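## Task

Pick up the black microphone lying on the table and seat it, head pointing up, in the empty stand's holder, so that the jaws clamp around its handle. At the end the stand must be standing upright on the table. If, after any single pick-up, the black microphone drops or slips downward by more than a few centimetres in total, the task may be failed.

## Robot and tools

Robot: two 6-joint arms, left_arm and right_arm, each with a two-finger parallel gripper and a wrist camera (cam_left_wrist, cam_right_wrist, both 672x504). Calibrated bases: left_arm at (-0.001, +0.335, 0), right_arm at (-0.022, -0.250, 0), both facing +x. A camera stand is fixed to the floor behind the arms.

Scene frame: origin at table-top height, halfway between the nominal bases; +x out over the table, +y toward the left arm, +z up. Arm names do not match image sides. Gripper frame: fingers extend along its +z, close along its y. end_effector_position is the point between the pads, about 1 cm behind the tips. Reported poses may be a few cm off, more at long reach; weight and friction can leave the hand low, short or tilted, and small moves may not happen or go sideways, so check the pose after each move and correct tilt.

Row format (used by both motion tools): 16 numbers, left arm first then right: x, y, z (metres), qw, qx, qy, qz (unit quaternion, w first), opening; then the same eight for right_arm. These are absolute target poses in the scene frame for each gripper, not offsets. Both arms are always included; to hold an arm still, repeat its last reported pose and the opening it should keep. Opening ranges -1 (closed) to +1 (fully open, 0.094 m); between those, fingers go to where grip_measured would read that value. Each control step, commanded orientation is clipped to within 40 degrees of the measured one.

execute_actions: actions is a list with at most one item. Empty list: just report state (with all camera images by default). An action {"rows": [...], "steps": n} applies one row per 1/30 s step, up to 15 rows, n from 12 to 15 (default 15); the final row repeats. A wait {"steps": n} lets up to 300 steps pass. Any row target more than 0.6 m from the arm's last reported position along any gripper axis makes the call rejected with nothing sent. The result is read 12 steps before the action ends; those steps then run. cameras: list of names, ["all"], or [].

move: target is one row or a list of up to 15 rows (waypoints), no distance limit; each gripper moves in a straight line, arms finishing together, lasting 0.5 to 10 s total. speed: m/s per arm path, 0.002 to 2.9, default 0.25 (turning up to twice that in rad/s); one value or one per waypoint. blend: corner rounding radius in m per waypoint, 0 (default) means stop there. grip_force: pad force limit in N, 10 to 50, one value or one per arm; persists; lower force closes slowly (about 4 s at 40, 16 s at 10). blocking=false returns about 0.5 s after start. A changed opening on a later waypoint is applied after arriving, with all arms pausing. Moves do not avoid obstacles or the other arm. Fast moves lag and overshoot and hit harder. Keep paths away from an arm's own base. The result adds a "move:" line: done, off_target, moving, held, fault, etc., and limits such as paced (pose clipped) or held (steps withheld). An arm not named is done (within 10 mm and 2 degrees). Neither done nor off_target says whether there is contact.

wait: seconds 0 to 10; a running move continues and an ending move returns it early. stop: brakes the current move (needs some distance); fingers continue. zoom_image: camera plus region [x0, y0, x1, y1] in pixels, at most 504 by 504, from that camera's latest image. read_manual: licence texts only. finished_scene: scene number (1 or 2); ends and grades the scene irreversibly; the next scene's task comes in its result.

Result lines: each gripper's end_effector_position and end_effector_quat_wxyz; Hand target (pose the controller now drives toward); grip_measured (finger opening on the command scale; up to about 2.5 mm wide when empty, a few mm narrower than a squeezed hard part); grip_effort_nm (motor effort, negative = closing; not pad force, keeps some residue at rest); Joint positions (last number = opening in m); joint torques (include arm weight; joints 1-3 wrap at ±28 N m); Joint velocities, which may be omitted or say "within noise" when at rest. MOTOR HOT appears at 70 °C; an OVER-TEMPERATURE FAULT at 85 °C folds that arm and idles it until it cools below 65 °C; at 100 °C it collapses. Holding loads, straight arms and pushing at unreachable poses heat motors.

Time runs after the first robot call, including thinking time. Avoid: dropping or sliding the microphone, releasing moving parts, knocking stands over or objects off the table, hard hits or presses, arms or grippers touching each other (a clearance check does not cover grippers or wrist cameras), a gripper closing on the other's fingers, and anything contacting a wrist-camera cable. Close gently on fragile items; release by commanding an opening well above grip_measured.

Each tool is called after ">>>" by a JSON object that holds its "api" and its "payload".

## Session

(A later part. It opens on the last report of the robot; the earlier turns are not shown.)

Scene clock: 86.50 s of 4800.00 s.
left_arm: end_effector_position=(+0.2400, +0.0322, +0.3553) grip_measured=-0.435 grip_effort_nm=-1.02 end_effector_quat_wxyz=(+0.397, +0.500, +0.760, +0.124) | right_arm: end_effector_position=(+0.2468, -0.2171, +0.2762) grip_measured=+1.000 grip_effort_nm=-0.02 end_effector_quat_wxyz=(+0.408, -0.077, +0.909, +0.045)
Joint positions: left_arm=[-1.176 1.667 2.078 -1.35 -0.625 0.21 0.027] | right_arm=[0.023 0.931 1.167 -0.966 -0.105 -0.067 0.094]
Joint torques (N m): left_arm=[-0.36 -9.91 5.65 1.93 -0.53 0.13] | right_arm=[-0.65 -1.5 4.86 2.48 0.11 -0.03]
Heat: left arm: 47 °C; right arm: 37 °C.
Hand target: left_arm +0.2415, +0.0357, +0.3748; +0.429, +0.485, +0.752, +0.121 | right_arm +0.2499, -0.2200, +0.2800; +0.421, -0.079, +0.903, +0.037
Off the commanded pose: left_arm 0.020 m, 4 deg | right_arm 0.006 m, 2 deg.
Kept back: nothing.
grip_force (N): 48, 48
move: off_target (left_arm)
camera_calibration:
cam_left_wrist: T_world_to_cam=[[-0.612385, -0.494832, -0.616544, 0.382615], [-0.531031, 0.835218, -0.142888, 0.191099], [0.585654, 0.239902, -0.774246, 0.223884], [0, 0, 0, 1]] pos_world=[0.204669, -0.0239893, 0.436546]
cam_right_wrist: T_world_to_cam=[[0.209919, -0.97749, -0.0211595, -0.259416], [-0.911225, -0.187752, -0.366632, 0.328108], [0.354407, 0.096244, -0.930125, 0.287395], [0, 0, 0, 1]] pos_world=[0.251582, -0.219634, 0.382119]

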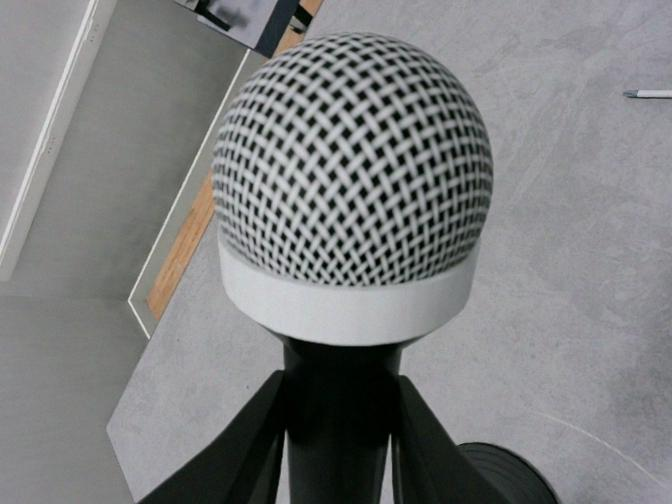

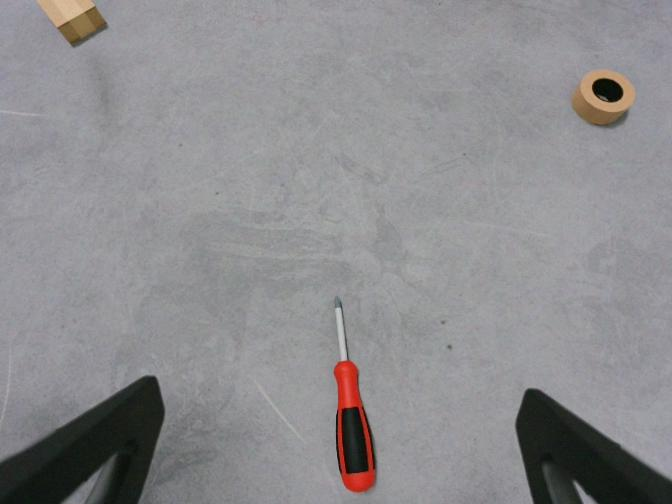

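>>> {"api": "move", "payload": {"target": [[0.242, 0.035, 0.375, 0.4308, 0.4856, 0.7512, 0.1208, -0.70, 0.34, -0.06, 0.32, -0.0308, -0.0308, 0.7064, 0.7064, 1],[0.242, 0.035, 0.375, 0.4308, 0.4856, 0.7512, 0.1208, -0.70, 0.375, 0.07, 0.35, -0.0308, -0.0308, 0.7064, 0.7064, 1]], "speed": 0.25, "blend": 0.02, "cameras": ["all"]}}

Scene clock: 95.43 s of 4800.00 s.
left_arm: end_effector_position=(+0.2402, +0.0316, +0.3558) grip_measured=-0.435 grip_effort_nm=-1.02 end_effector_quat_wxyz=(+0.398, +0.501, +0.759, +0.124) | right_arm: end_effector_position=(+0.3847, +0.0702, +0.3276) grip_measured=+1.000 grip_effort_nm=-0.02 end_effector_quat_wxyz=(-0.050, -0.015, +0.714, +0.698)
Joint positions: left_arm=[-1.176 1.667 2.078 -1.346 -0.625 0.213 0.027] | right_arm=[0.303 1.971 1.653 0.236 -1.328 1.541 0.094]
Joint torques (N m): left_arm=[-0.35 -9.96 5.57 1.94 -0.52 0.14] | right_arm=[0.27 -13.12 5.44 2.31 0.1 0.21]
Heat: left arm: 47 °C; right arm: 39 °C.
Hand target: left_arm +0.2415, +0.0357, +0.3749; +0.430, +0.485, +0.752, +0.121 | right_arm +0.3747, +0.0698, +0.3497; -0.031, -0.031, +0.707, +0.706
Off the commanded pose: left_arm 0.020 m, 4 deg | right_arm 0.024 m, 3 deg.
Kept back: nothing.
grip_force (N): 48, 48
move: off_target (left_arm, right_arm)
camera_calibration:
cam_left_wrist: T_world_to_cam=[[-0.612091, -0.494075, -0.617442, 0.382907], [-0.528816, 0.836268, -0.144946, 0.192], [0.587962, 0.237793, -0.773147, 0.223365], [0, 0, 0, 1]] pos_world=[0.204576, -0.0244929, 0.436947]
cam_right_wrist: T_world_to_cam=[[-0.0284919, 0.0040091, -0.999586, 0.336875], [-0.845907, -0.532877, 0.0219743, 0.398326], [-0.532568, 0.846183, 0.018574, 0.236377], [0, 0, 0, 1]] pos_world=[0.472432, 0.0108902, 0.323592]

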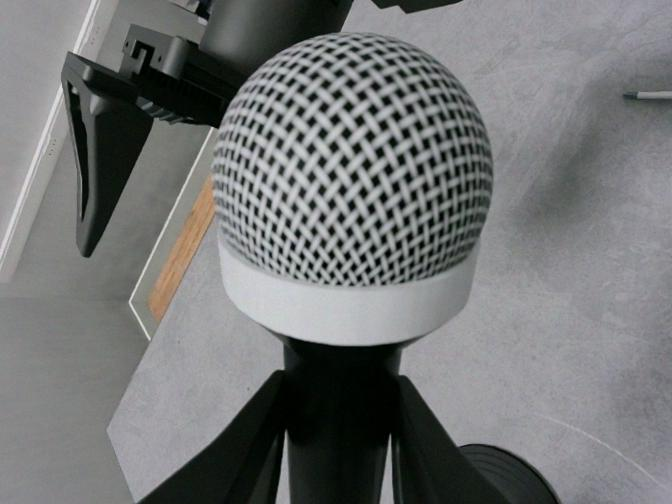

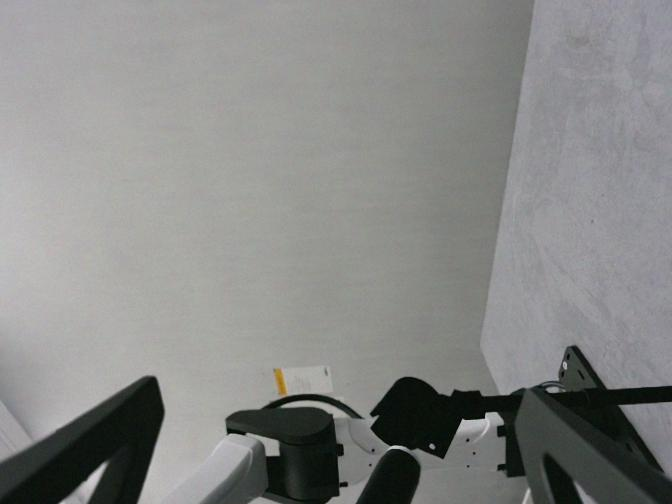

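>>> {"api": "zoom_image", "payload": {"camera": "cam_right_wrist", "region": [330, 350, 540, 504]}}

Scaled by 2.400 from the camera's 672x504 image, which has a finer 960x720 frame.

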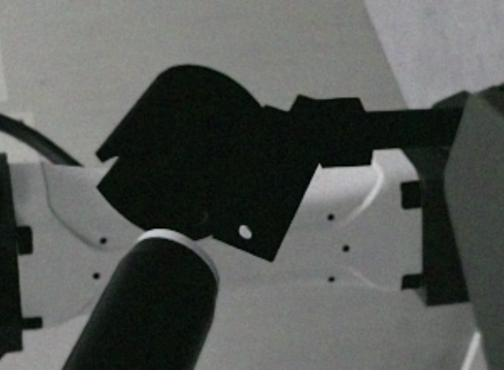

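>>> {"api": "zoom_image", "payload": {"camera": "cam_right_wrist", "region": [360, 370, 460, 470]}}

>>> {"api": "zoom_image", "payload": {"camera": "cam_right_wrist", "region": [340, 404, 440, 504]}}

Scaled by 5.040 from the camera's 672x504 image, which has a finer 960x720 frame.

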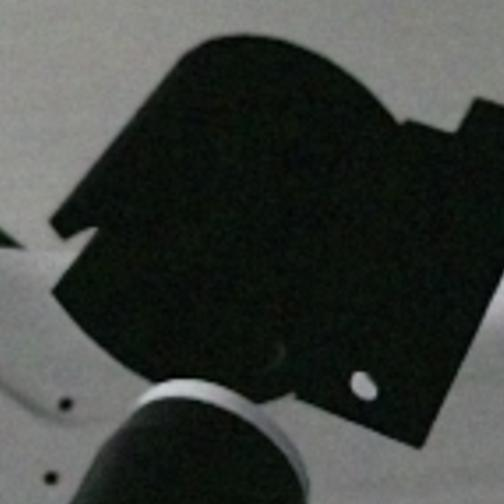

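Scaled by 5.040 from the camera's 672x504 image, which has a finer 960x720 frame.

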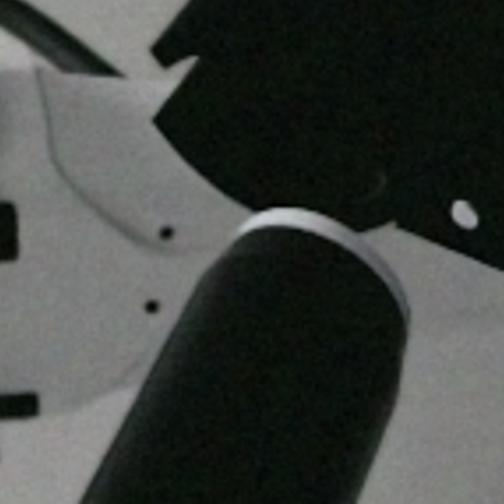

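>>> {"api": "move", "payload": {"target": [0.232, 0.047, 0.396, 0.4631, 0.4696, 0.7425, 0.1175, -0.70, 0.375, 0.07, 0.35, -0.0308, -0.0308, 0.7064, 0.7064, 1], "speed": 0.08, "cameras": ["all"]}}

>>> {"api": "zoom_image", "payload": {"camera": "cam_right_wrist", "region": [330, 350, 480, 500]}}

Scene clock: 110.13 s of 4800.00 s.
left_arm: end_effector_position=(+0.2297, +0.0445, +0.3794) grip_measured=-0.435 grip_effort_nm=-1.02 end_effector_quat_wxyz=(+0.432, +0.488, +0.749, +0.119) | right_arm: end_effector_position=(+0.3849, +0.0703, +0.3291) grip_measured=+1.000 grip_effort_nm=-0.02 end_effector_quat_wxyz=(-0.048, -0.016, +0.713, +0.700)
Joint positions: left_arm=[-1.207 1.592 2.052 -1.328 -0.671 0.213 0.027] | right_arm=[0.303 1.971 1.653 0.249 -1.327 1.55 0.094]
Joint torques (N m): left_arm=[-0.44 -8.43 5.33 2.05 -0.54 0.09] | right_arm=[0.24 -13.19 5.34 2.32 0.09 0.21]
Heat: left arm: 48 °C; right arm: 46 °C.
Hand target: left_arm +0.2316, +0.0476, +0.3959; +0.462, +0.469, +0.743, +0.118 | right_arm +0.3748, +0.0699, +0.3498; -0.031, -0.031, +0.707, +0.706
Off the commanded pose: left_arm 0.017 m, 4 deg | right_arm 0.023 m, 3 deg.
Kept back: nothing.
grip_force (N): 48, 48
move: off_target (left_arm, right_arm)
camera_calibration:
cam_left_wrist: T_world_to_cam=[[-0.576271, -0.523326, -0.627728, 0.394418], [-0.516237, 0.828545, -0.216824, 0.203721], [0.633571, 0.199106, -0.747626, 0.226333], [0, 0, 0, 1]] pos_world=[0.189062, -0.00744771, 0.460971]
cam_right_wrist: T_world_to_cam=[[-0.0249438, 0.00759288, -0.99966, 0.33679], [-0.846467, -0.532167, 0.0170793, 0.400262], [-0.531857, 0.846605, 0.0197014, 0.235829], [0, 0, 0, 1]] pos_world=[0.472637, 0.0107951, 0.325193]

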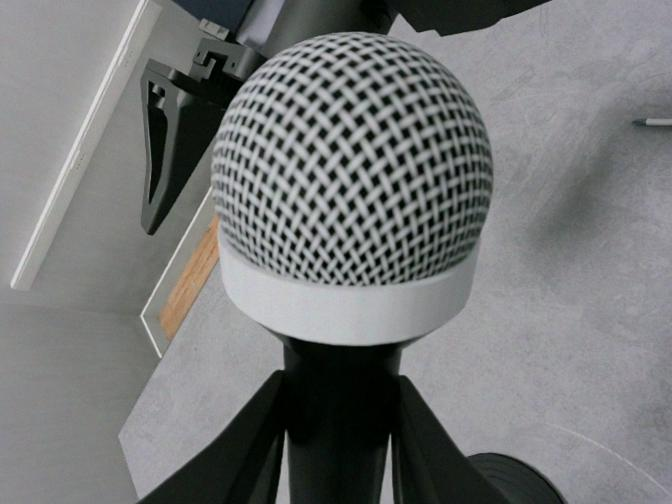

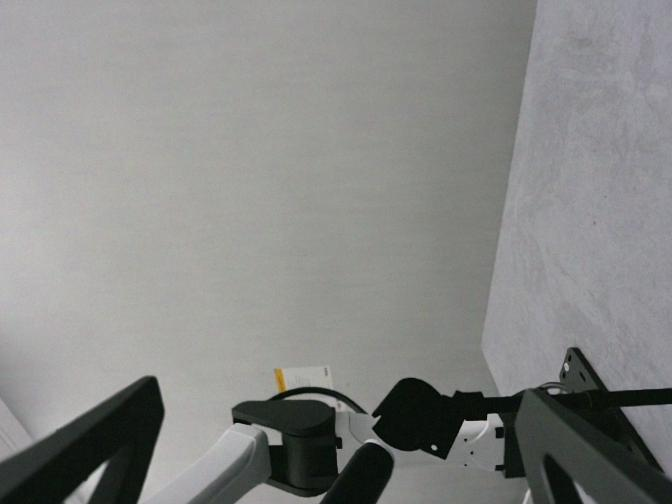

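Scaled by 3.360 from the camera's 672x504 image, which has a finer 960x720 frame.

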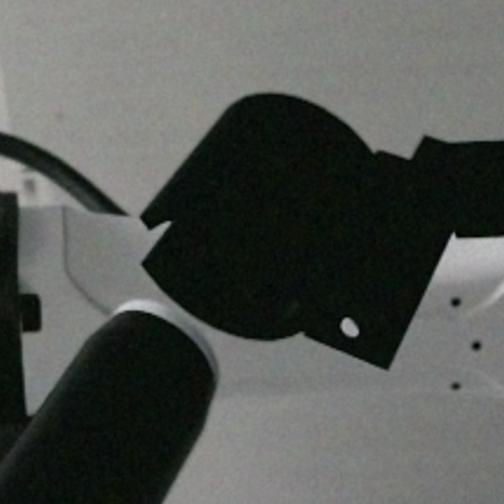

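>>> {"api": "move", "payload": {"target": [0.232, 0.047, 0.396, 0.4631, 0.4696, 0.7425, 0.1175, -0.70, 0.365, 0.09, 0.22, -0.0308, -0.0308, 0.7064, 0.7064, 1], "speed": 0.25, "cameras": ["cam_right_wrist"]}}

Scene clock: 112.87 s of 4800.00 s.
left_arm: end_effector_position=(+0.2299, +0.0444, +0.3797) grip_measured=-0.435 grip_effort_nm=-1.01 end_effector_quat_wxyz=(+0.433, +0.487, +0.749, +0.120) | right_arm: end_effector_position=(+0.3640, +0.0886, +0.2224) grip_measured=+1.000 grip_effort_nm=-0.02 end_effector_quat_wxyz=(-0.034, -0.034, +0.709, +0.704)
Joint positions: left_arm=[-1.207 1.592 2.052 -1.326 -0.673 0.213 0.027] | right_arm=[0.357 2.048 1.301 0.722 -1.277 1.547 0.094]
Joint torques (N m): left_arm=[-0.43 -8.36 5.27 2.05 -0.55 0.09] | right_arm=[-0.01 -8.47 4.89 2.34 0.13 0.18]
Heat: left arm: 48 °C; right arm: 47 °C.
Hand target: left_arm +0.2317, +0.0476, +0.3958; +0.462, +0.469, +0.743, +0.118 | right_arm +0.3649, +0.0900, +0.2200; -0.031, -0.031, +0.707, +0.706
Off the commanded pose: left_arm 0.017 m, 4 deg | right_arm 0.003 m, 1 deg.
Kept back: nothing.
grip_force (N): 48, 48
move: off_target (left_arm)
camera_calibration:
cam_right_wrist: T_world_to_cam=[[0.0199268, 0.0210226, -0.99958, 0.211877], [-0.843724, -0.536042, -0.0280935, 0.403493], [-0.536408, 0.843929, 0.0070557, 0.216038], [0, 0, 0, 1]] pos_world=[0.452099, 0.0295143, 0.221599]
Images, in order (width x height): cam_right_wrist 672x504.

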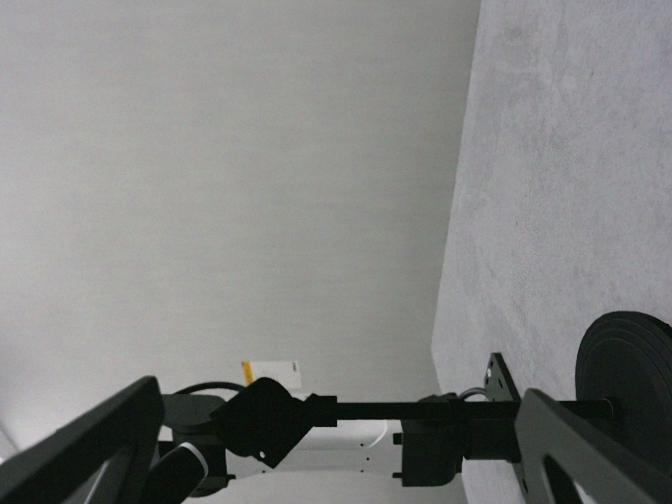

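>>> {"api": "zoom_image", "payload": {"camera": "cam_right_wrist", "region": [160, 360, 304, 504]}}

Scaled by 3.500 from the camera's 672x504 image, which has a finer 960x720 frame.

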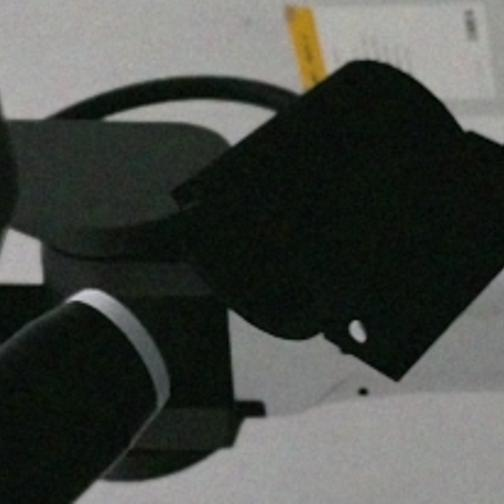

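>>> {"api": "move", "payload": {"target": [0.2265, 0.0745, 0.3785, 0.4631, 0.4696, 0.7425, 0.1175, -0.70, 0.365, 0.09, 0.22, -0.0308, -0.0308, 0.7064, 0.7064, 1], "speed": 0.06, "cameras": ["cam_right_wrist"]}}

>>> {"api": "zoom_image", "payload": {"camera": "cam_right_wrist", "region": [160, 360, 304, 504]}}

Scene clock: 117.20 s of 4800.00 s.
left_arm: end_effector_position=(+0.2222, +0.0703, +0.3651) grip_measured=-0.435 grip_effort_nm=-1.01 end_effector_quat_wxyz=(+0.439, +0.486, +0.746, +0.119) | right_arm: end_effector_position=(+0.3645, +0.0887, +0.2225) grip_measured=+1.000 grip_effort_nm=-0.02 end_effector_quat_wxyz=(-0.033, -0.034, +0.708, +0.705)
Joint positions: left_arm=[-1.2 1.436 1.819 -1.23 -0.673 0.229 0.027] | right_arm=[0.357 2.051 1.301 0.735 -1.276 1.556 0.094]
Joint torques (N m): left_arm=[0.9 -7.05 5.76 2 -0.42 0.11] | right_arm=[-0.01 -8.64 4.81 2.31 0.15 0.17]
Heat: left arm: 48 °C; right arm: 45 °C.
Hand target: left_arm +0.2261, +0.0749, +0.3784; +0.462, +0.469, +0.743, +0.118 | right_arm +0.3649, +0.0900, +0.2200; -0.031, -0.031, +0.707, +0.706
Off the commanded pose: left_arm 0.015 m, 3 deg | right_arm 0.003 m, 0 deg.
Kept back: nothing.
grip_force (N): 48, 48
move: off_target (left_arm)
camera_calibration:
cam_right_wrist: T_world_to_cam=[[0.0202999, 0.0239677, -0.999507, 0.211595], [-0.844157, -0.535257, -0.02998, 0.404478], [-0.535711, 0.844349, 0.00936687, 0.215325], [0, 0, 0, 1]] pos_world=[0.4525, 0.0296184, 0.2216]
Images, in order (width x height): cam_right_wrist 672x504.

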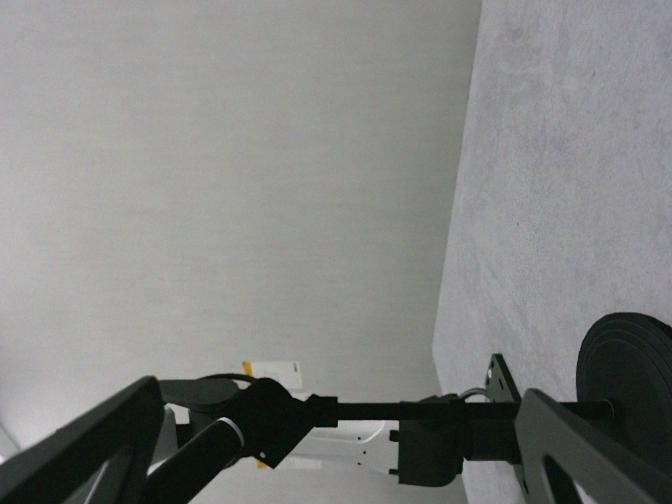

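Scaled by 3.500 from the camera's 672x504 image, which has a finer 960x720 frame.

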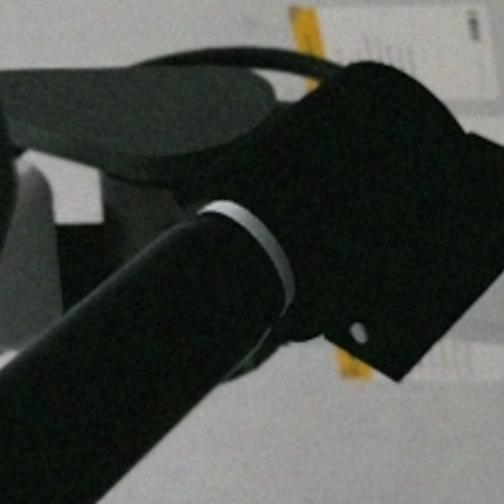

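>>> {"api": "move", "payload": {"target": [0.2245, 0.087, 0.3705, 0.4631, 0.4696, 0.7425, 0.1175, -0.70, 0.365, 0.09, 0.22, -0.0308, -0.0308, 0.7064, 0.7064, 1], "speed": 0.05, "cameras": ["cam_right_wrist"]}}

>>> {"api": "zoom_image", "payload": {"camera": "cam_right_wrist", "region": [160, 360, 304, 504]}}

Scene clock: 119.17 s of 4800.00 s.
left_arm: end_effector_position=(+0.2223, +0.0795, +0.3670) grip_measured=-0.435 grip_effort_nm=-1.02 end_effector_quat_wxyz=(+0.457, +0.480, +0.740, +0.114) | right_arm: end_effector_position=(+0.3645, +0.0887, +0.2226) grip_measured=+1.000 grip_effort_nm=-0.02 end_effector_quat_wxyz=(-0.033, -0.034, +0.708, +0.705)
Joint positions: left_arm=[-1.189 1.367 1.737 -1.16 -0.673 0.256 0.027] | right_arm=[0.357 2.051 1.301 0.736 -1.276 1.556 0.094]
Joint torques (N m): left_arm=[1.11 -5.96 5.18 1.73 -0.32 0.01] | right_arm=[0.03 -8.62 4.75 2.34 0.13 0.18]
Heat: left arm: 48 °C; right arm: 45 °C.
Hand target: left_arm +0.2244, +0.0869, +0.3705; +0.463, +0.470, +0.743, +0.117 | right_arm +0.3649, +0.0900, +0.2201; -0.031, -0.031, +0.707, +0.706
Off the commanded pose: left_arm 0.009 m, 1 deg | right_arm 0.003 m, 0 deg.
Kept back: nothing.
grip_force (N): 48, 48
move: done
camera_calibration:
cam_right_wrist: T_world_to_cam=[[0.0206902, 0.0240995, -0.999495, 0.211512], [-0.844148, -0.535248, -0.0303802, 0.404566], [-0.53571, 0.844351, 0.00926917, 0.215345], [0, 0, 0, 1]] pos_world=[0.4525, 0.0296186, 0.2217]
Images, in order (width x height): cam_right_wrist 672x504.

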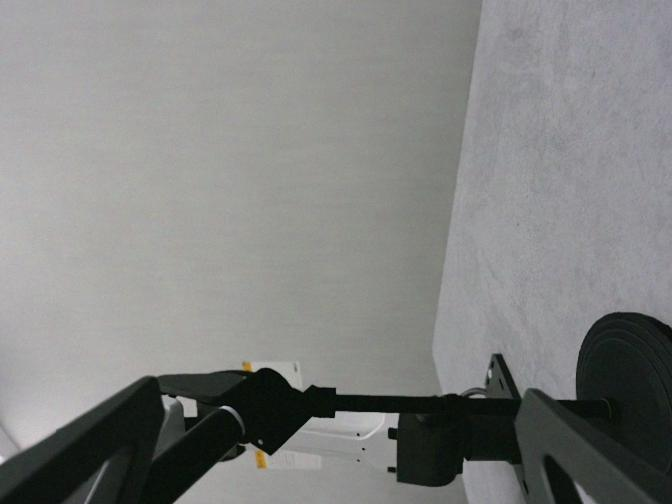

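Scaled by 3.500 from the camera's 672x504 image, which has a finer 960x720 frame.

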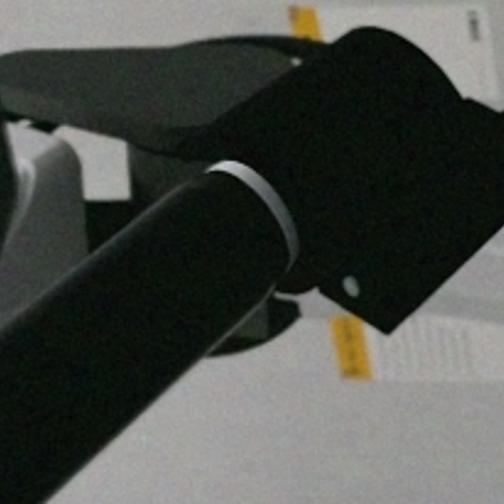

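>>> {"api": "move", "payload": {"target": [0.2275, 0.0665, 0.3835, 0.4631, 0.4696, 0.7425, 0.1175, -0.70, 0.365, 0.09, 0.22, -0.0308, -0.0308, 0.7064, 0.7064, 1], "speed": 0.05, "cameras": ["cam_right_wrist"]}}

>>> {"api": "zoom_image", "payload": {"camera": "cam_right_wrist", "region": [160, 360, 304, 504]}}

Scene clock: 120.63 s of 4800.00 s.
left_arm: end_effector_position=(+0.2246, +0.0680, +0.3662) grip_measured=-0.435 grip_effort_nm=-1.02 end_effector_quat_wxyz=(+0.438, +0.490, +0.744, +0.123) | right_arm: end_effector_position=(+0.3645, +0.0887, +0.2226) grip_measured=+1.000 grip_effort_nm=-0.02 end_effector_quat_wxyz=(-0.033, -0.034, +0.708, +0.705)
Joint positions: left_arm=[-1.195 1.45 1.836 -1.232 -0.672 0.243 0.027] | right_arm=[0.357 2.051 1.301 0.736 -1.276 1.556 0.094]
Joint torques (N m): left_arm=[-0.44 -4.81 9.16 1.88 -0.49 -0.09] | right_arm=[0.02 -8.61 4.75 2.34 0.15 0.19]
Heat: left arm: 48 °C; right arm: 45 °C.
Hand target: left_arm +0.2270, +0.0672, +0.3833; +0.463, +0.469, +0.743, +0.117 | right_arm +0.3649, +0.0900, +0.2201; -0.031, -0.031, +0.707, +0.706
Off the commanded pose: left_arm 0.018 m, 4 deg | right_arm 0.003 m, 0 deg.
Kept back: nothing.
grip_force (N): 48, 48
move: off_target (left_arm)
camera_calibration:
cam_right_wrist: T_world_to_cam=[[0.0206902, 0.0240995, -0.999495, 0.211512], [-0.844148, -0.535248, -0.0303802, 0.404566], [-0.53571, 0.844351, 0.00926917, 0.215345], [0, 0, 0, 1]] pos_world=[0.4525, 0.0296186, 0.2217]
Images, in order (width x height): cam_right_wrist 672x504.

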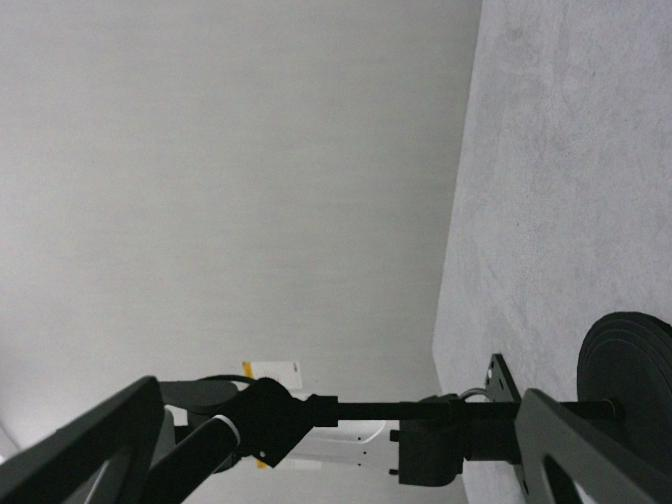

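Scaled by 3.500 from the camera's 672x504 image, which has a finer 960x720 frame.

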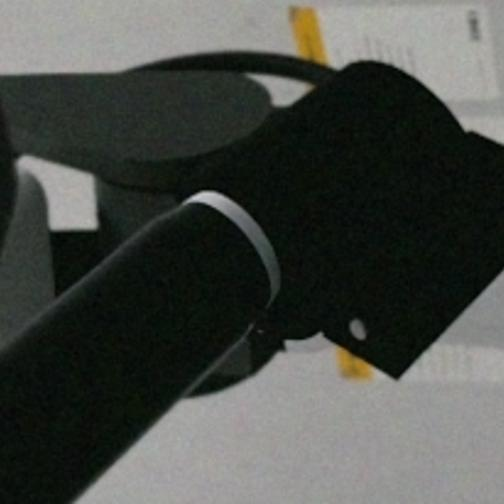

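>>> {"api": "move", "payload": {"target": [0.2275, 0.0665, 0.3835, 0.4631, 0.4696, 0.7425, 0.1175, -0.70, 0.365, 0.09, 0.35, -0.0308, -0.0308, 0.7064, 0.7064, 1], "speed": 0.25, "cameras": ["cam_right_wrist"]}}

>>> {"api": "zoom_image", "payload": {"camera": "cam_right_wrist", "region": [320, 360, 464, 504]}}

Scene clock: 123.97 s of 4800.00 s.
left_arm: end_effector_position=(+0.2244, +0.0685, +0.3657) grip_measured=-0.435 grip_effort_nm=-1.02 end_effector_quat_wxyz=(+0.437, +0.490, +0.744, +0.123) | right_arm: end_effector_position=(+0.3676, +0.0898, +0.3268) grip_measured=+1.000 grip_effort_nm=-0.02 end_effector_quat_wxyz=(-0.055, -0.009, +0.712, +0.700)
Joint positions: left_arm=[-1.195 1.45 1.836 -1.235 -0.672 0.242 0.027] | right_arm=[0.357 1.936 1.585 0.307 -1.273 1.594 0.094]
Joint torques (N m): left_arm=[-0.46 -4.82 9.16 1.87 -0.48 -0.07] | right_arm=[0.12 -10.85 8.99 1.99 0.11 -0.15]
Heat: left arm: 48 °C; right arm: 45 °C.
Hand target: left_arm +0.2269, +0.0672, +0.3833; +0.463, +0.469, +0.743, +0.117 | right_arm +0.3642, +0.0896, +0.3497; -0.031, -0.031, +0.706, +0.707
Off the commanded pose: left_arm 0.018 m, 4 deg | right_arm 0.023 m, 4 deg.
Kept back: nothing.
grip_force (N): 48, 48
move: off_target (left_arm, right_arm)
camera_calibration:
cam_right_wrist: T_world_to_cam=[[-0.0443509, 0.00958285, -0.99897, 0.340664], [-0.845863, -0.532413, 0.0324462, 0.390895], [-0.531553, 0.846431, 0.0317188, 0.206107], [0, 0, 0, 1]] pos_world=[0.455309, 0.030398, 0.321093]
Images, in order (width x height): cam_right_wrist 672x504.

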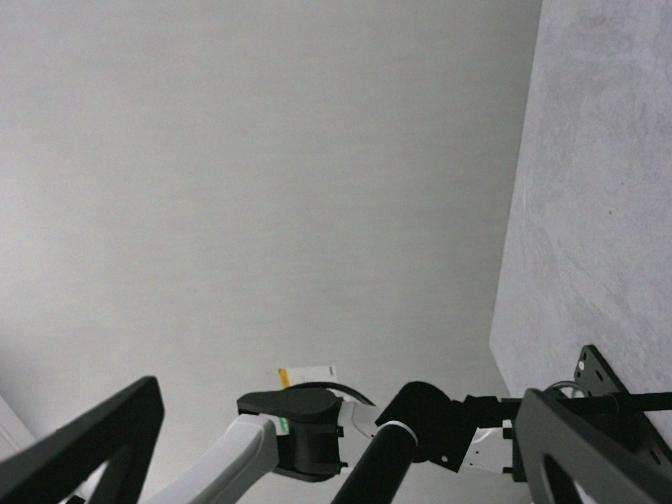

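Scaled by 3.500 from the camera's 672x504 image, which has a finer 960x720 frame.

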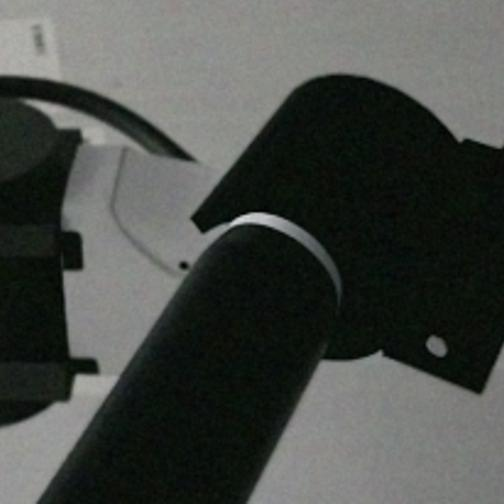

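>>> {"api": "move", "payload": {"target": [[0.2235, 0.0655, 0.384, 0.460, 0.4723, 0.7432, 0.1185, -0.70, 0.365, 0.09, 0.35, -0.0308, -0.0308, 0.7064, 0.7064, 1], [0.2205, 0.0815, 0.374, 0.460, 0.4723, 0.7432, 0.1185, -0.70, 0.365, 0.09, 0.35, -0.0308, -0.0308, 0.7064, 0.7064, 1]], "speed": 0.04, "cameras": ["cam_right_wrist"]}}

>>> {"api": "zoom_image", "payload": {"camera": "cam_right_wrist", "region": [320, 360, 464, 504]}}

Scene clock: 133.00 s of 4800.00 s.
left_arm: end_effector_position=(+0.2167, +0.0758, +0.3638) grip_measured=-0.435 grip_effort_nm=-1.01 end_effector_quat_wxyz=(+0.441, +0.489, +0.743, +0.117) | right_arm: end_effector_position=(+0.3676, +0.0898, +0.3253) grip_measured=+1.000 grip_effort_nm=-0.02 end_effector_quat_wxyz=(-0.057, -0.008, +0.713, +0.699)
Joint positions: left_arm=[-1.21 1.402 1.783 -1.225 -0.674 0.229 0.027] | right_arm=[0.357 1.936 1.585 0.295 -1.273 1.588 0.094]
Joint torques (N m): left_arm=[0.79 -6.45 5.55 1.82 -0.45 0.06] | right_arm=[-0.13 -10.89 9.01 2.02 0.07 -0.13]
Heat: left arm: 47 °C; right arm: 46 °C.
Hand target: left_arm +0.2202, +0.0818, +0.3740; +0.459, +0.472, +0.743, +0.118 | right_arm +0.3641, +0.0895, +0.3497; -0.031, -0.031, +0.706, +0.707
Off the commanded pose: left_arm 0.012 m, 3 deg | right_arm 0.025 m, 4 deg.
Kept back: nothing.
grip_force (N): 48, 48
move: off_target (left_arm, right_arm)
camera_calibration:
cam_right_wrist: T_world_to_cam=[[-0.0492053, 0.00566491, -0.998773, 0.341226], [-0.845645, -0.532345, 0.038642, 0.388777], [-0.531473, 0.846509, 0.0309847, 0.206304], [0, 0, 0, 1]] pos_world=[0.455202, 0.0303924, 0.319392]
Images, in order (width x height): cam_right_wrist 672x504.

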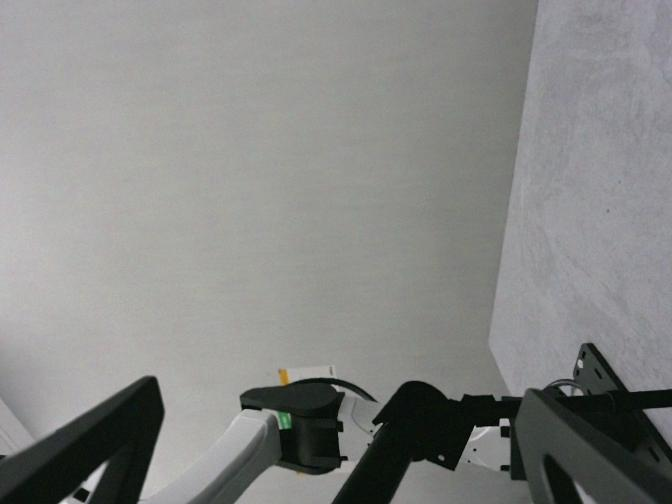

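Scaled by 3.500 from the camera's 672x504 image, which has a finer 960x720 frame.

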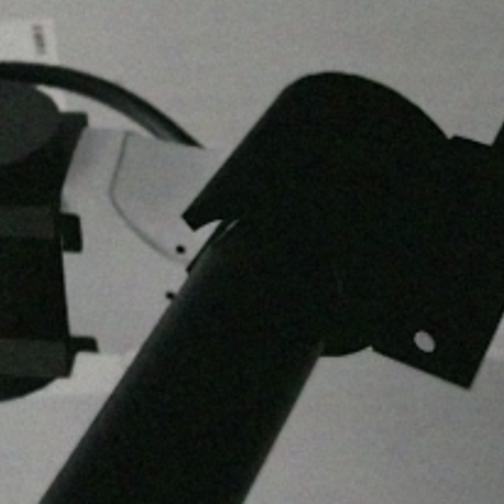

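>>> {"api": "move", "payload": {"target": [0.2185, 0.092, 0.3675, 0.460, 0.4723, 0.7432, 0.1185, -0.70, 0.365, 0.09, 0.35, -0.0308, -0.0308, 0.7064, 0.7064, 1], "speed": 0.04, "cameras": ["cam_right_wrist"]}}

>>> {"api": "zoom_image", "payload": {"camera": "cam_right_wrist", "region": [320, 360, 464, 504]}}

Scene clock: 134.47 s of 4800.00 s.
left_arm: end_effector_position=(+0.2161, +0.0841, +0.3649) grip_measured=-0.435 grip_effort_nm=-1.02 end_effector_quat_wxyz=(+0.454, +0.484, +0.739, +0.114) | right_arm: end_effector_position=(+0.3676, +0.0898, +0.3253) grip_measured=+1.000 grip_effort_nm=-0.02 end_effector_quat_wxyz=(-0.057, -0.008, +0.713, +0.699)
Joint positions: left_arm=[-1.204 1.346 1.718 -1.176 -0.678 0.249 0.027] | right_arm=[0.357 1.936 1.585 0.295 -1.273 1.588 0.094]
Joint torques (N m): left_arm=[1.1 -5.79 5.08 1.65 -0.33 -0.08] | right_arm=[0.06 -10.91 9.05 2.03 0.09 -0.12]
Heat: left arm: 47 °C; right arm: 46 °C.
Hand target: left_arm +0.2184, +0.0918, +0.3675; +0.460, +0.472, +0.743, +0.118 | right_arm +0.3641, +0.0895, +0.3496; -0.031, -0.031, +0.706, +0.707
Off the commanded pose: left_arm 0.009 m, 2 deg | right_arm 0.025 m, 4 deg.
Kept back: nothing.
grip_force (N): 48, 48
move: off_target (right_arm)
camera_calibration:
cam_right_wrist: T_world_to_cam=[[-0.0495954, 0.00553465, -0.998754, 0.341302], [-0.845622, -0.532352, 0.0390412, 0.388643], [-0.531472, 0.846505, 0.0310824, 0.206276], [0, 0, 0, 1]] pos_world=[0.455202, 0.0303923, 0.319292]
Images, in order (width x height): cam_right_wrist 672x504.

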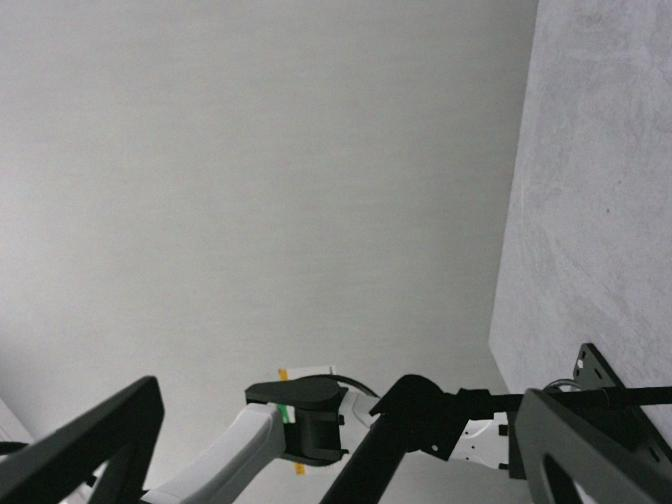

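Scaled by 3.500 from the camera's 672x504 image, which has a finer 960x720 frame.

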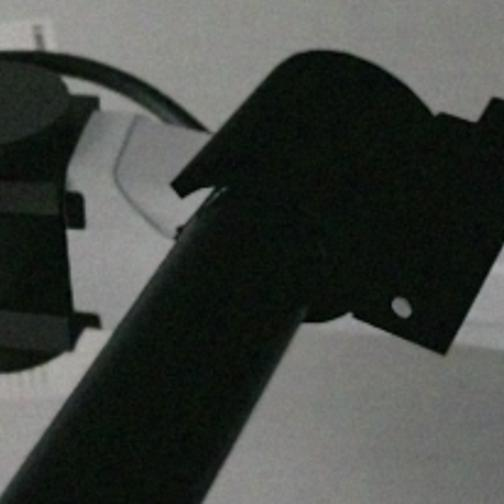

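>>> {"api": "move", "payload": {"target": [[0.2205, 0.0815, 0.374, 0.460, 0.4723, 0.7432, 0.1185, -0.70, 0.37, 0.03, 0.27, -0.0308, -0.0308, 0.7064, 0.7064, 1], [0.2205, 0.0815, 0.374, 0.460, 0.4723, 0.7432, 0.1185, -0.70, 0.26, 0.07, 0.13, 0.5417, -0.4545, 0.5417, 0.4545, 1], [0.2205, 0.0815, 0.374, 0.460, 0.4723, 0.7432, 0.1185, -0.70, 0.175, 0.13, 0.11, 0.6124, -0.3536, 0.6124, 0.3536, 1]], "speed": 0.2, "blend": 0.02, "cameras": ["all"]}}

Scene clock: 148.33 s of 4800.00 s.
left_arm: end_effector_position=(+0.2183, +0.0785, +0.3637) grip_measured=-0.435 grip_effort_nm=-1.01 end_effector_quat_wxyz=(+0.449, +0.487, +0.740, +0.118) | right_arm: end_effector_position=(+0.1737, +0.1277, +0.0927) grip_measured=+1.000 grip_effort_nm=-0.03 end_effector_quat_wxyz=(+0.585, -0.366, +0.636, +0.345)
Joint positions: left_arm=[-1.204 1.377 1.745 -1.188 -0.678 0.248 0.027] | right_arm=[1.085 1.963 0.383 1.502 0.061 0.016 0.094]
Joint torques (N m): left_arm=[0.17 -4.12 8.62 1.6 -0.41 -0.14] | right_arm=[0.12 -5.19 3.19 3.38 0.2 -0.06]
Heat: left arm: 46 °C; right arm: 46 °C.
Hand target: left_arm +0.2203, +0.0817, +0.3738; +0.460, +0.472, +0.743, +0.118 | right_arm +0.1748, +0.1296, +0.1099; +0.610, -0.354, +0.614, +0.353
Off the commanded pose: left_arm 0.011 m, 2 deg | right_arm 0.018 m, 5 deg.
joint sent to its limit (right arm) — joint 4 (wrist pitch), upper limit.
Kept back: nothing.
grip_force (N): 48, 48
move: off_target (left_arm, right_arm)
camera_calibration:
cam_left_wrist: T_world_to_cam=[[-0.563382, -0.526296, -0.636878, 0.396615], [-0.498069, 0.831382, -0.246436, 0.172863], [0.659187, 0.178371, -0.730518, 0.204778], [0, 0, 0, 1]] pos_world=[0.174556, 0.0284953, 0.444788]
cam_right_wrist: T_world_to_cam=[[0.883206, -0.468904, 0.00874057, -0.0955784], [-0.237806, -0.463828, -0.853412, 0.222326], [0.404223, 0.75166, -0.521164, -0.0208853], [0, 0, 0, 1]] pos_world=[0.145728, 0.0740026, 0.179686]

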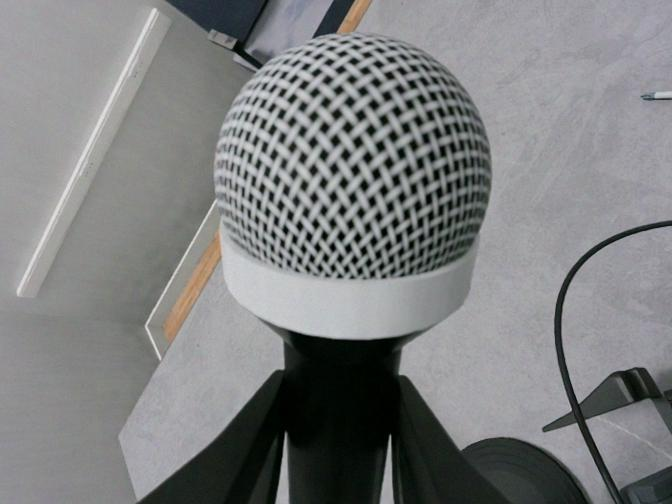

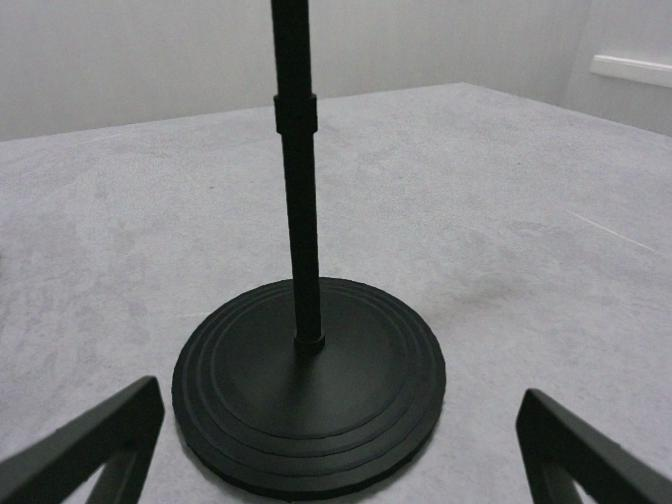

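>>> {"api": "move", "payload": {"target": [[0.2205, 0.0815, 0.374, 0.460, 0.4723, 0.7432, 0.1185, -0.70, 0.181, 0.190, 0.122, 0.6409, -0.2988, 0.6409, 0.2988, 1], [0.2205, 0.0815, 0.374, 0.460, 0.4723, 0.7432, 0.1185, -0.70, 0.213, 0.228, 0.122, 0.6533, -0.2706, 0.6533, 0.2706, 1]], "speed": 0.1, "blend": 0.01, "cameras": ["all"]}}

Scene clock: 152.10 s of 4800.00 s.
left_arm: end_effector_position=(+0.2183, +0.0785, +0.3637) grip_measured=-0.435 grip_effort_nm=-1.01 end_effector_quat_wxyz=(+0.449, +0.487, +0.740, +0.118) | right_arm: end_effector_position=(+0.2071, +0.2250, +0.1149) grip_measured=+1.000 grip_effort_nm=-0.03 end_effector_quat_wxyz=(+0.643, -0.278, +0.658, +0.275)
Joint positions: left_arm=[-1.204 1.377 1.745 -1.188 -0.678 0.248 0.027] | right_arm=[1.237 2.138 0.871 1.244 0.465 0.014 0.094]
Joint torques (N m): left_arm=[0.18 -4.12 8.61 1.59 -0.4 -0.15] | right_arm=[-0.72 -7.87 6.2 2.46 0.21 -0.06]
Heat: left arm: 46 °C; right arm: 45 °C.
Hand target: left_arm +0.2203, +0.0817, +0.3738; +0.460, +0.472, +0.743, +0.118 | right_arm +0.2128, +0.2277, +0.1221; +0.653, -0.271, +0.653, +0.271
Off the commanded pose: left_arm 0.011 m, 2 deg | right_arm 0.010 m, 2 deg.
Kept back: nothing.
grip_force (N): 48, 48
move: off_target (left_arm)
camera_calibration:
cam_left_wrist: T_world_to_cam=[[-0.563382, -0.526296, -0.636878, 0.396615], [-0.498069, 0.831382, -0.246436, 0.172863], [0.659187, 0.178371, -0.730518, 0.204778], [0, 0, 0, 1]] pos_world=[0.174556, 0.0284953, 0.444788]
cam_right_wrist: T_world_to_cam=[[0.738282, -0.674258, 0.0177534, -0.00448386], [-0.306725, -0.359059, -0.881474, 0.288203], [0.600716, 0.645331, -0.471899, -0.118274], [0, 0, 0, 1]] pos_world=[0.162758, 0.176785, 0.198309]

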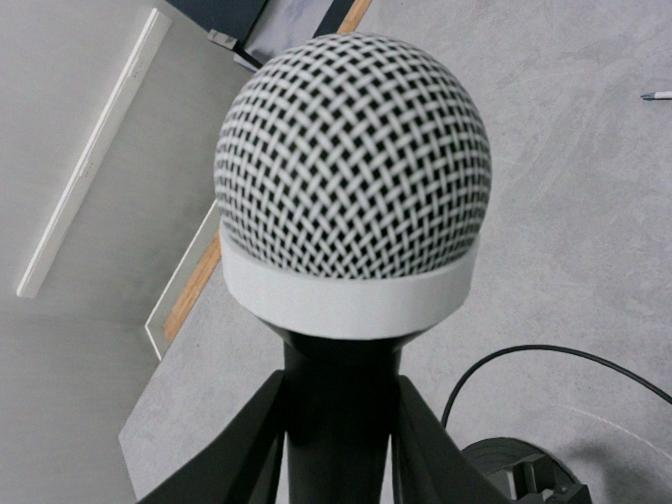

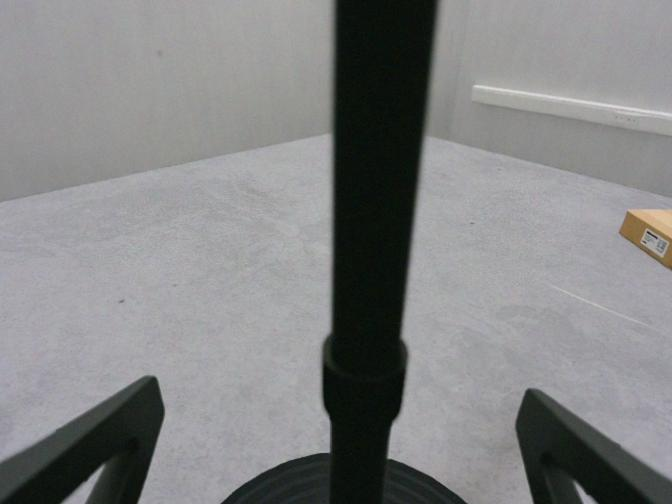

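>>> {"api": "move", "payload": {"target": [[0.2205, 0.0815, 0.374, 0.460, 0.4723, 0.7432, 0.1185, -0.70, 0.2195, 0.2275, 0.106, 0.6533, -0.2706, 0.6533, 0.2706, 1], [0.2205, 0.0815, 0.374, 0.460, 0.4723, 0.7432, 0.1185, -0.70, 0.2195, 0.2275, 0.106, 0.6533, -0.2706, 0.6533, 0.2706, -0.45]], "speed": 0.06, "grip_force": [48, 30], "cameras": ["cam_right_wrist"]}}

Scene clock: 157.93 s of 4800.00 s.
left_arm: end_effector_position=(+0.2183, +0.0785, +0.3637) grip_measured=-0.435 grip_effort_nm=-1.01 end_effector_quat_wxyz=(+0.449, +0.487, +0.740, +0.118) | right_arm: end_effector_position=(+0.2155, +0.2220, +0.0931) grip_measured=-0.448 grip_effort_nm=-0.10 end_effector_quat_wxyz=(+0.640, -0.280, +0.666, +0.262)
Joint positions: left_arm=[-1.204 1.377 1.745 -1.188 -0.678 0.248 0.027] | right_arm=[1.22 2.199 0.877 1.271 0.466 0.014 0.026]
Joint torques (N m): left_arm=[0.2 -4.1 8.64 1.59 -0.41 -0.14] | right_arm=[-0.7 -8.08 5.75 2.8 0.02 -0.04]
Heat: left arm: 47 °C; right arm: 44 °C.
Hand target: left_arm +0.2203, +0.0817, +0.3738; +0.460, +0.472, +0.743, +0.118 | right_arm +0.2193, +0.2269, +0.1061; +0.653, -0.271, +0.653, +0.270
Off the commanded pose: left_arm 0.011 m, 2 deg | right_arm 0.015 m, 3 deg.
Kept back: nothing.
grip_force (N): 48, 30
move: off_target (left_arm, right_arm); target 2's new opening was sent with right_arm's hand 0.015 m and 3 deg from that target
camera_calibration:
cam_right_wrist: T_world_to_cam=[[0.72625, -0.686795, 0.0295567, -0.00808331], [-0.320195, -0.376011, -0.869535, 0.276117], [0.608305, 0.622036, -0.492987, -0.126191], [0, 0, 0, 1]] pos_world=[0.171045, 0.176767, 0.178122]
Images, in order (width x height): cam_right_wrist 672x504.

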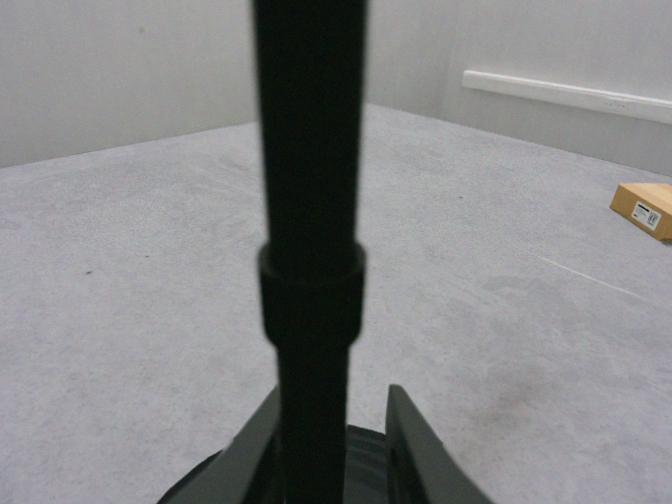

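>>> {"api": "move", "payload": {"target": [[0.2205, 0.0815, 0.374, 0.460, 0.4723, 0.7432, 0.1185, -0.70, 0.2155, 0.2315, 0.107, 0.6533, -0.2706, 0.6533, 0.2706, -0.45], [0.2205, 0.0815, 0.374, 0.460, 0.4723, 0.7432, 0.1185, -0.70, 0.2155, 0.2315, 0.107, 0.6533, -0.2706, 0.6533, 0.2706, -1]], "speed": 0.06, "grip_force": [48, 30], "cameras": ["all"]}}

Scene clock: 160.40 s of 4800.00 s.
left_arm: end_effector_position=(+0.2183, +0.0785, +0.3636) grip_measured=-0.435 grip_effort_nm=-1.01 end_effector_quat_wxyz=(+0.449, +0.488, +0.740, +0.118) | right_arm: end_effector_position=(+0.2146, +0.2255, +0.0974) grip_measured=-0.751 grip_effort_nm=-0.62 end_effector_quat_wxyz=(+0.642, -0.278, +0.663, +0.266)
Joint positions: left_arm=[-1.204 1.377 1.745 -1.189 -0.678 0.248 0.027] | right_arm=[1.224 2.199 0.89 1.271 0.467 0.014 0.012]
Joint torques (N m): left_arm=[0.18 -4.08 8.64 1.6 -0.41 -0.14] | right_arm=[0.1 -7.9 5.89 2.66 0.18 -0.02]
Heat: left arm: 47 °C; right arm: 44 °C.
Hand target: left_arm +0.2203, +0.0817, +0.3738; +0.460, +0.472, +0.743, +0.118 | right_arm +0.2152, +0.2311, +0.1070; +0.653, -0.271, +0.654, +0.271
Off the commanded pose: left_arm 0.011 m, 2 deg | right_arm 0.011 m, 2 deg.
Kept back: nothing.
grip_force (N): 48, 30
move: off_target (left_arm, right_arm); target 2's new opening was sent with right_arm's hand 0.011 m and 2 deg from that target
camera_calibration:
cam_left_wrist: T_world_to_cam=[[-0.563469, -0.526022, -0.637027, 0.396625], [-0.498089, 0.831492, -0.246026, 0.172654], [0.659098, 0.178668, -0.730525, 0.204715], [0, 0, 0, 1]] pos_world=[0.174556, 0.0284966, 0.444688]
cam_right_wrist: T_world_to_cam=[[0.728513, -0.684599, 0.0243515, -0.00557189], [-0.315593, -0.366963, -0.875066, 0.278309], [0.608005, 0.629811, -0.483392, -0.12838], [0, 0, 0, 1]] pos_world=[0.169947, 0.179169, 0.181616]

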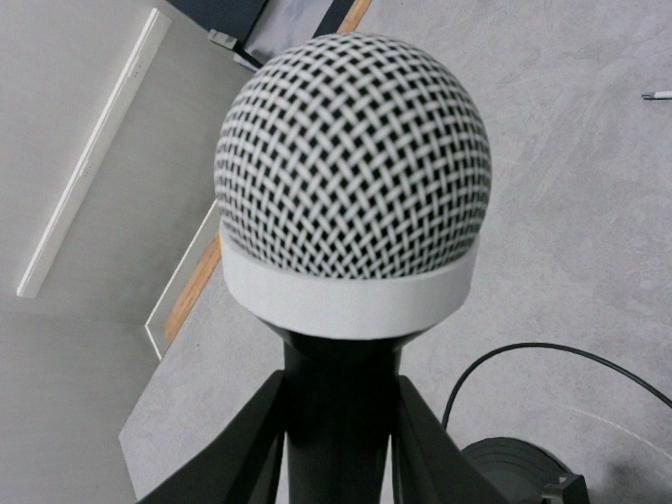

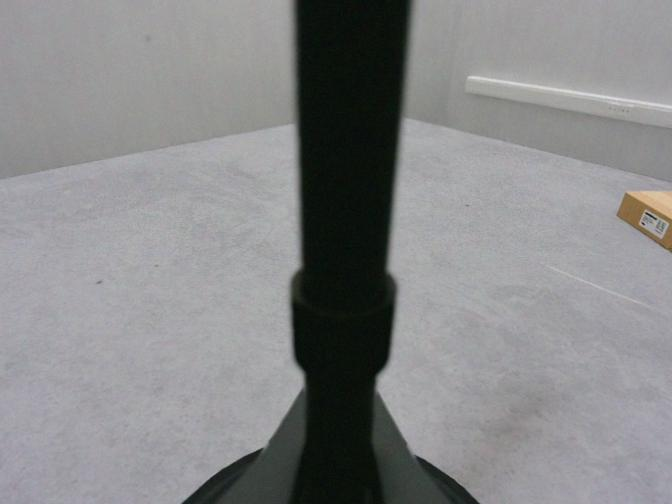

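>>> {"api": "move", "payload": {"target": [0.217, 0.1015, 0.362, 0.460, 0.4723, 0.7432, 0.1185, -0.70, 0.2155, 0.2265, 0.107, 0.6533, -0.2706, 0.6533, 0.2706, -1], "speed": 0.05, "grip_force": [50, 50], "cameras": ["all"]}}

Scene clock: 162.17 s of 4800.00 s.
left_arm: end_effector_position=(+0.2158, +0.0863, +0.3694) grip_measured=-0.437 grip_effort_nm=-1.05 end_effector_quat_wxyz=(+0.475, +0.472, +0.736, +0.099) | right_arm: end_effector_position=(+0.2140, +0.2262, +0.0978) grip_measured=-0.763 grip_effort_nm=-1.04 end_effector_quat_wxyz=(+0.643, -0.282, +0.661, +0.265)
Joint positions: left_arm=[-1.199 1.3 1.667 -1.11 -0.671 0.256 0.026] | right_arm=[1.224 2.199 0.89 1.273 0.462 0.003 0.011]
Joint torques (N m): left_arm=[1.68 -4.96 4.75 1.29 -0.33 -0.05] | right_arm=[-0.27 -8.64 4.22 2.77 0.17 0.08]
Heat: left arm: 47 °C; right arm: 44 °C.
Hand target: left_arm +0.2169, +0.1011, +0.3625; +0.460, +0.472, +0.743, +0.118 | right_arm +0.2154, +0.2264, +0.1069; +0.653, -0.271, +0.653, +0.271
Off the commanded pose: left_arm 0.017 m, 3 deg | right_arm 0.009 m, 2 deg.
Kept back: nothing.
move: off_target (left_arm)
camera_calibration:
cam_left_wrist: T_world_to_cam=[[-0.549413, -0.565126, -0.615449, 0.395319], [-0.487083, 0.815099, -0.313631, 0.190378], [0.678893, 0.127461, -0.723089, 0.206642], [0, 0, 0, 1]] pos_world=[0.169635, 0.0418891, 0.452428]
cam_right_wrist: T_world_to_cam=[[0.731847, -0.680618, 0.0340418, -0.0072759], [-0.306641, -0.373509, -0.875478, 0.278343], [0.608581, 0.630277, -0.482057, -0.128617], [0, 0, 0, 1]] pos_world=[0.16895, 0.180076, 0.18193]

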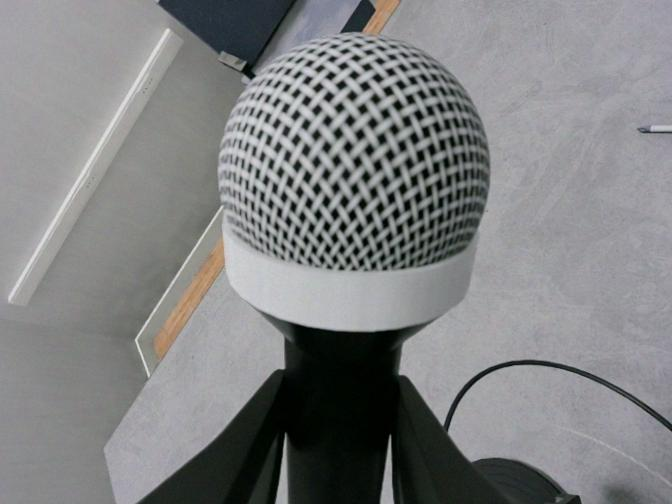

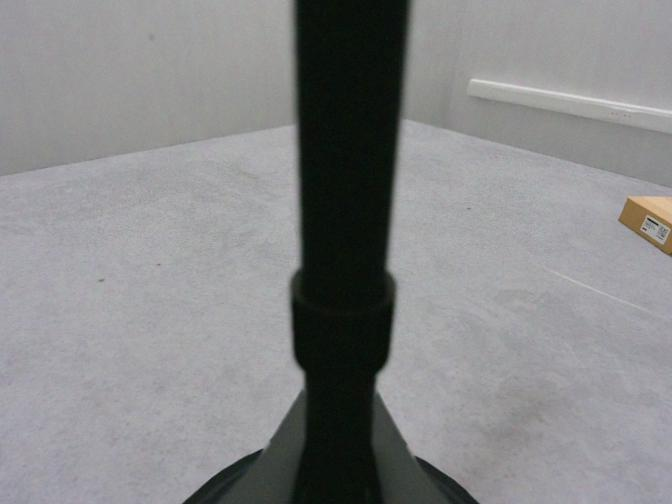

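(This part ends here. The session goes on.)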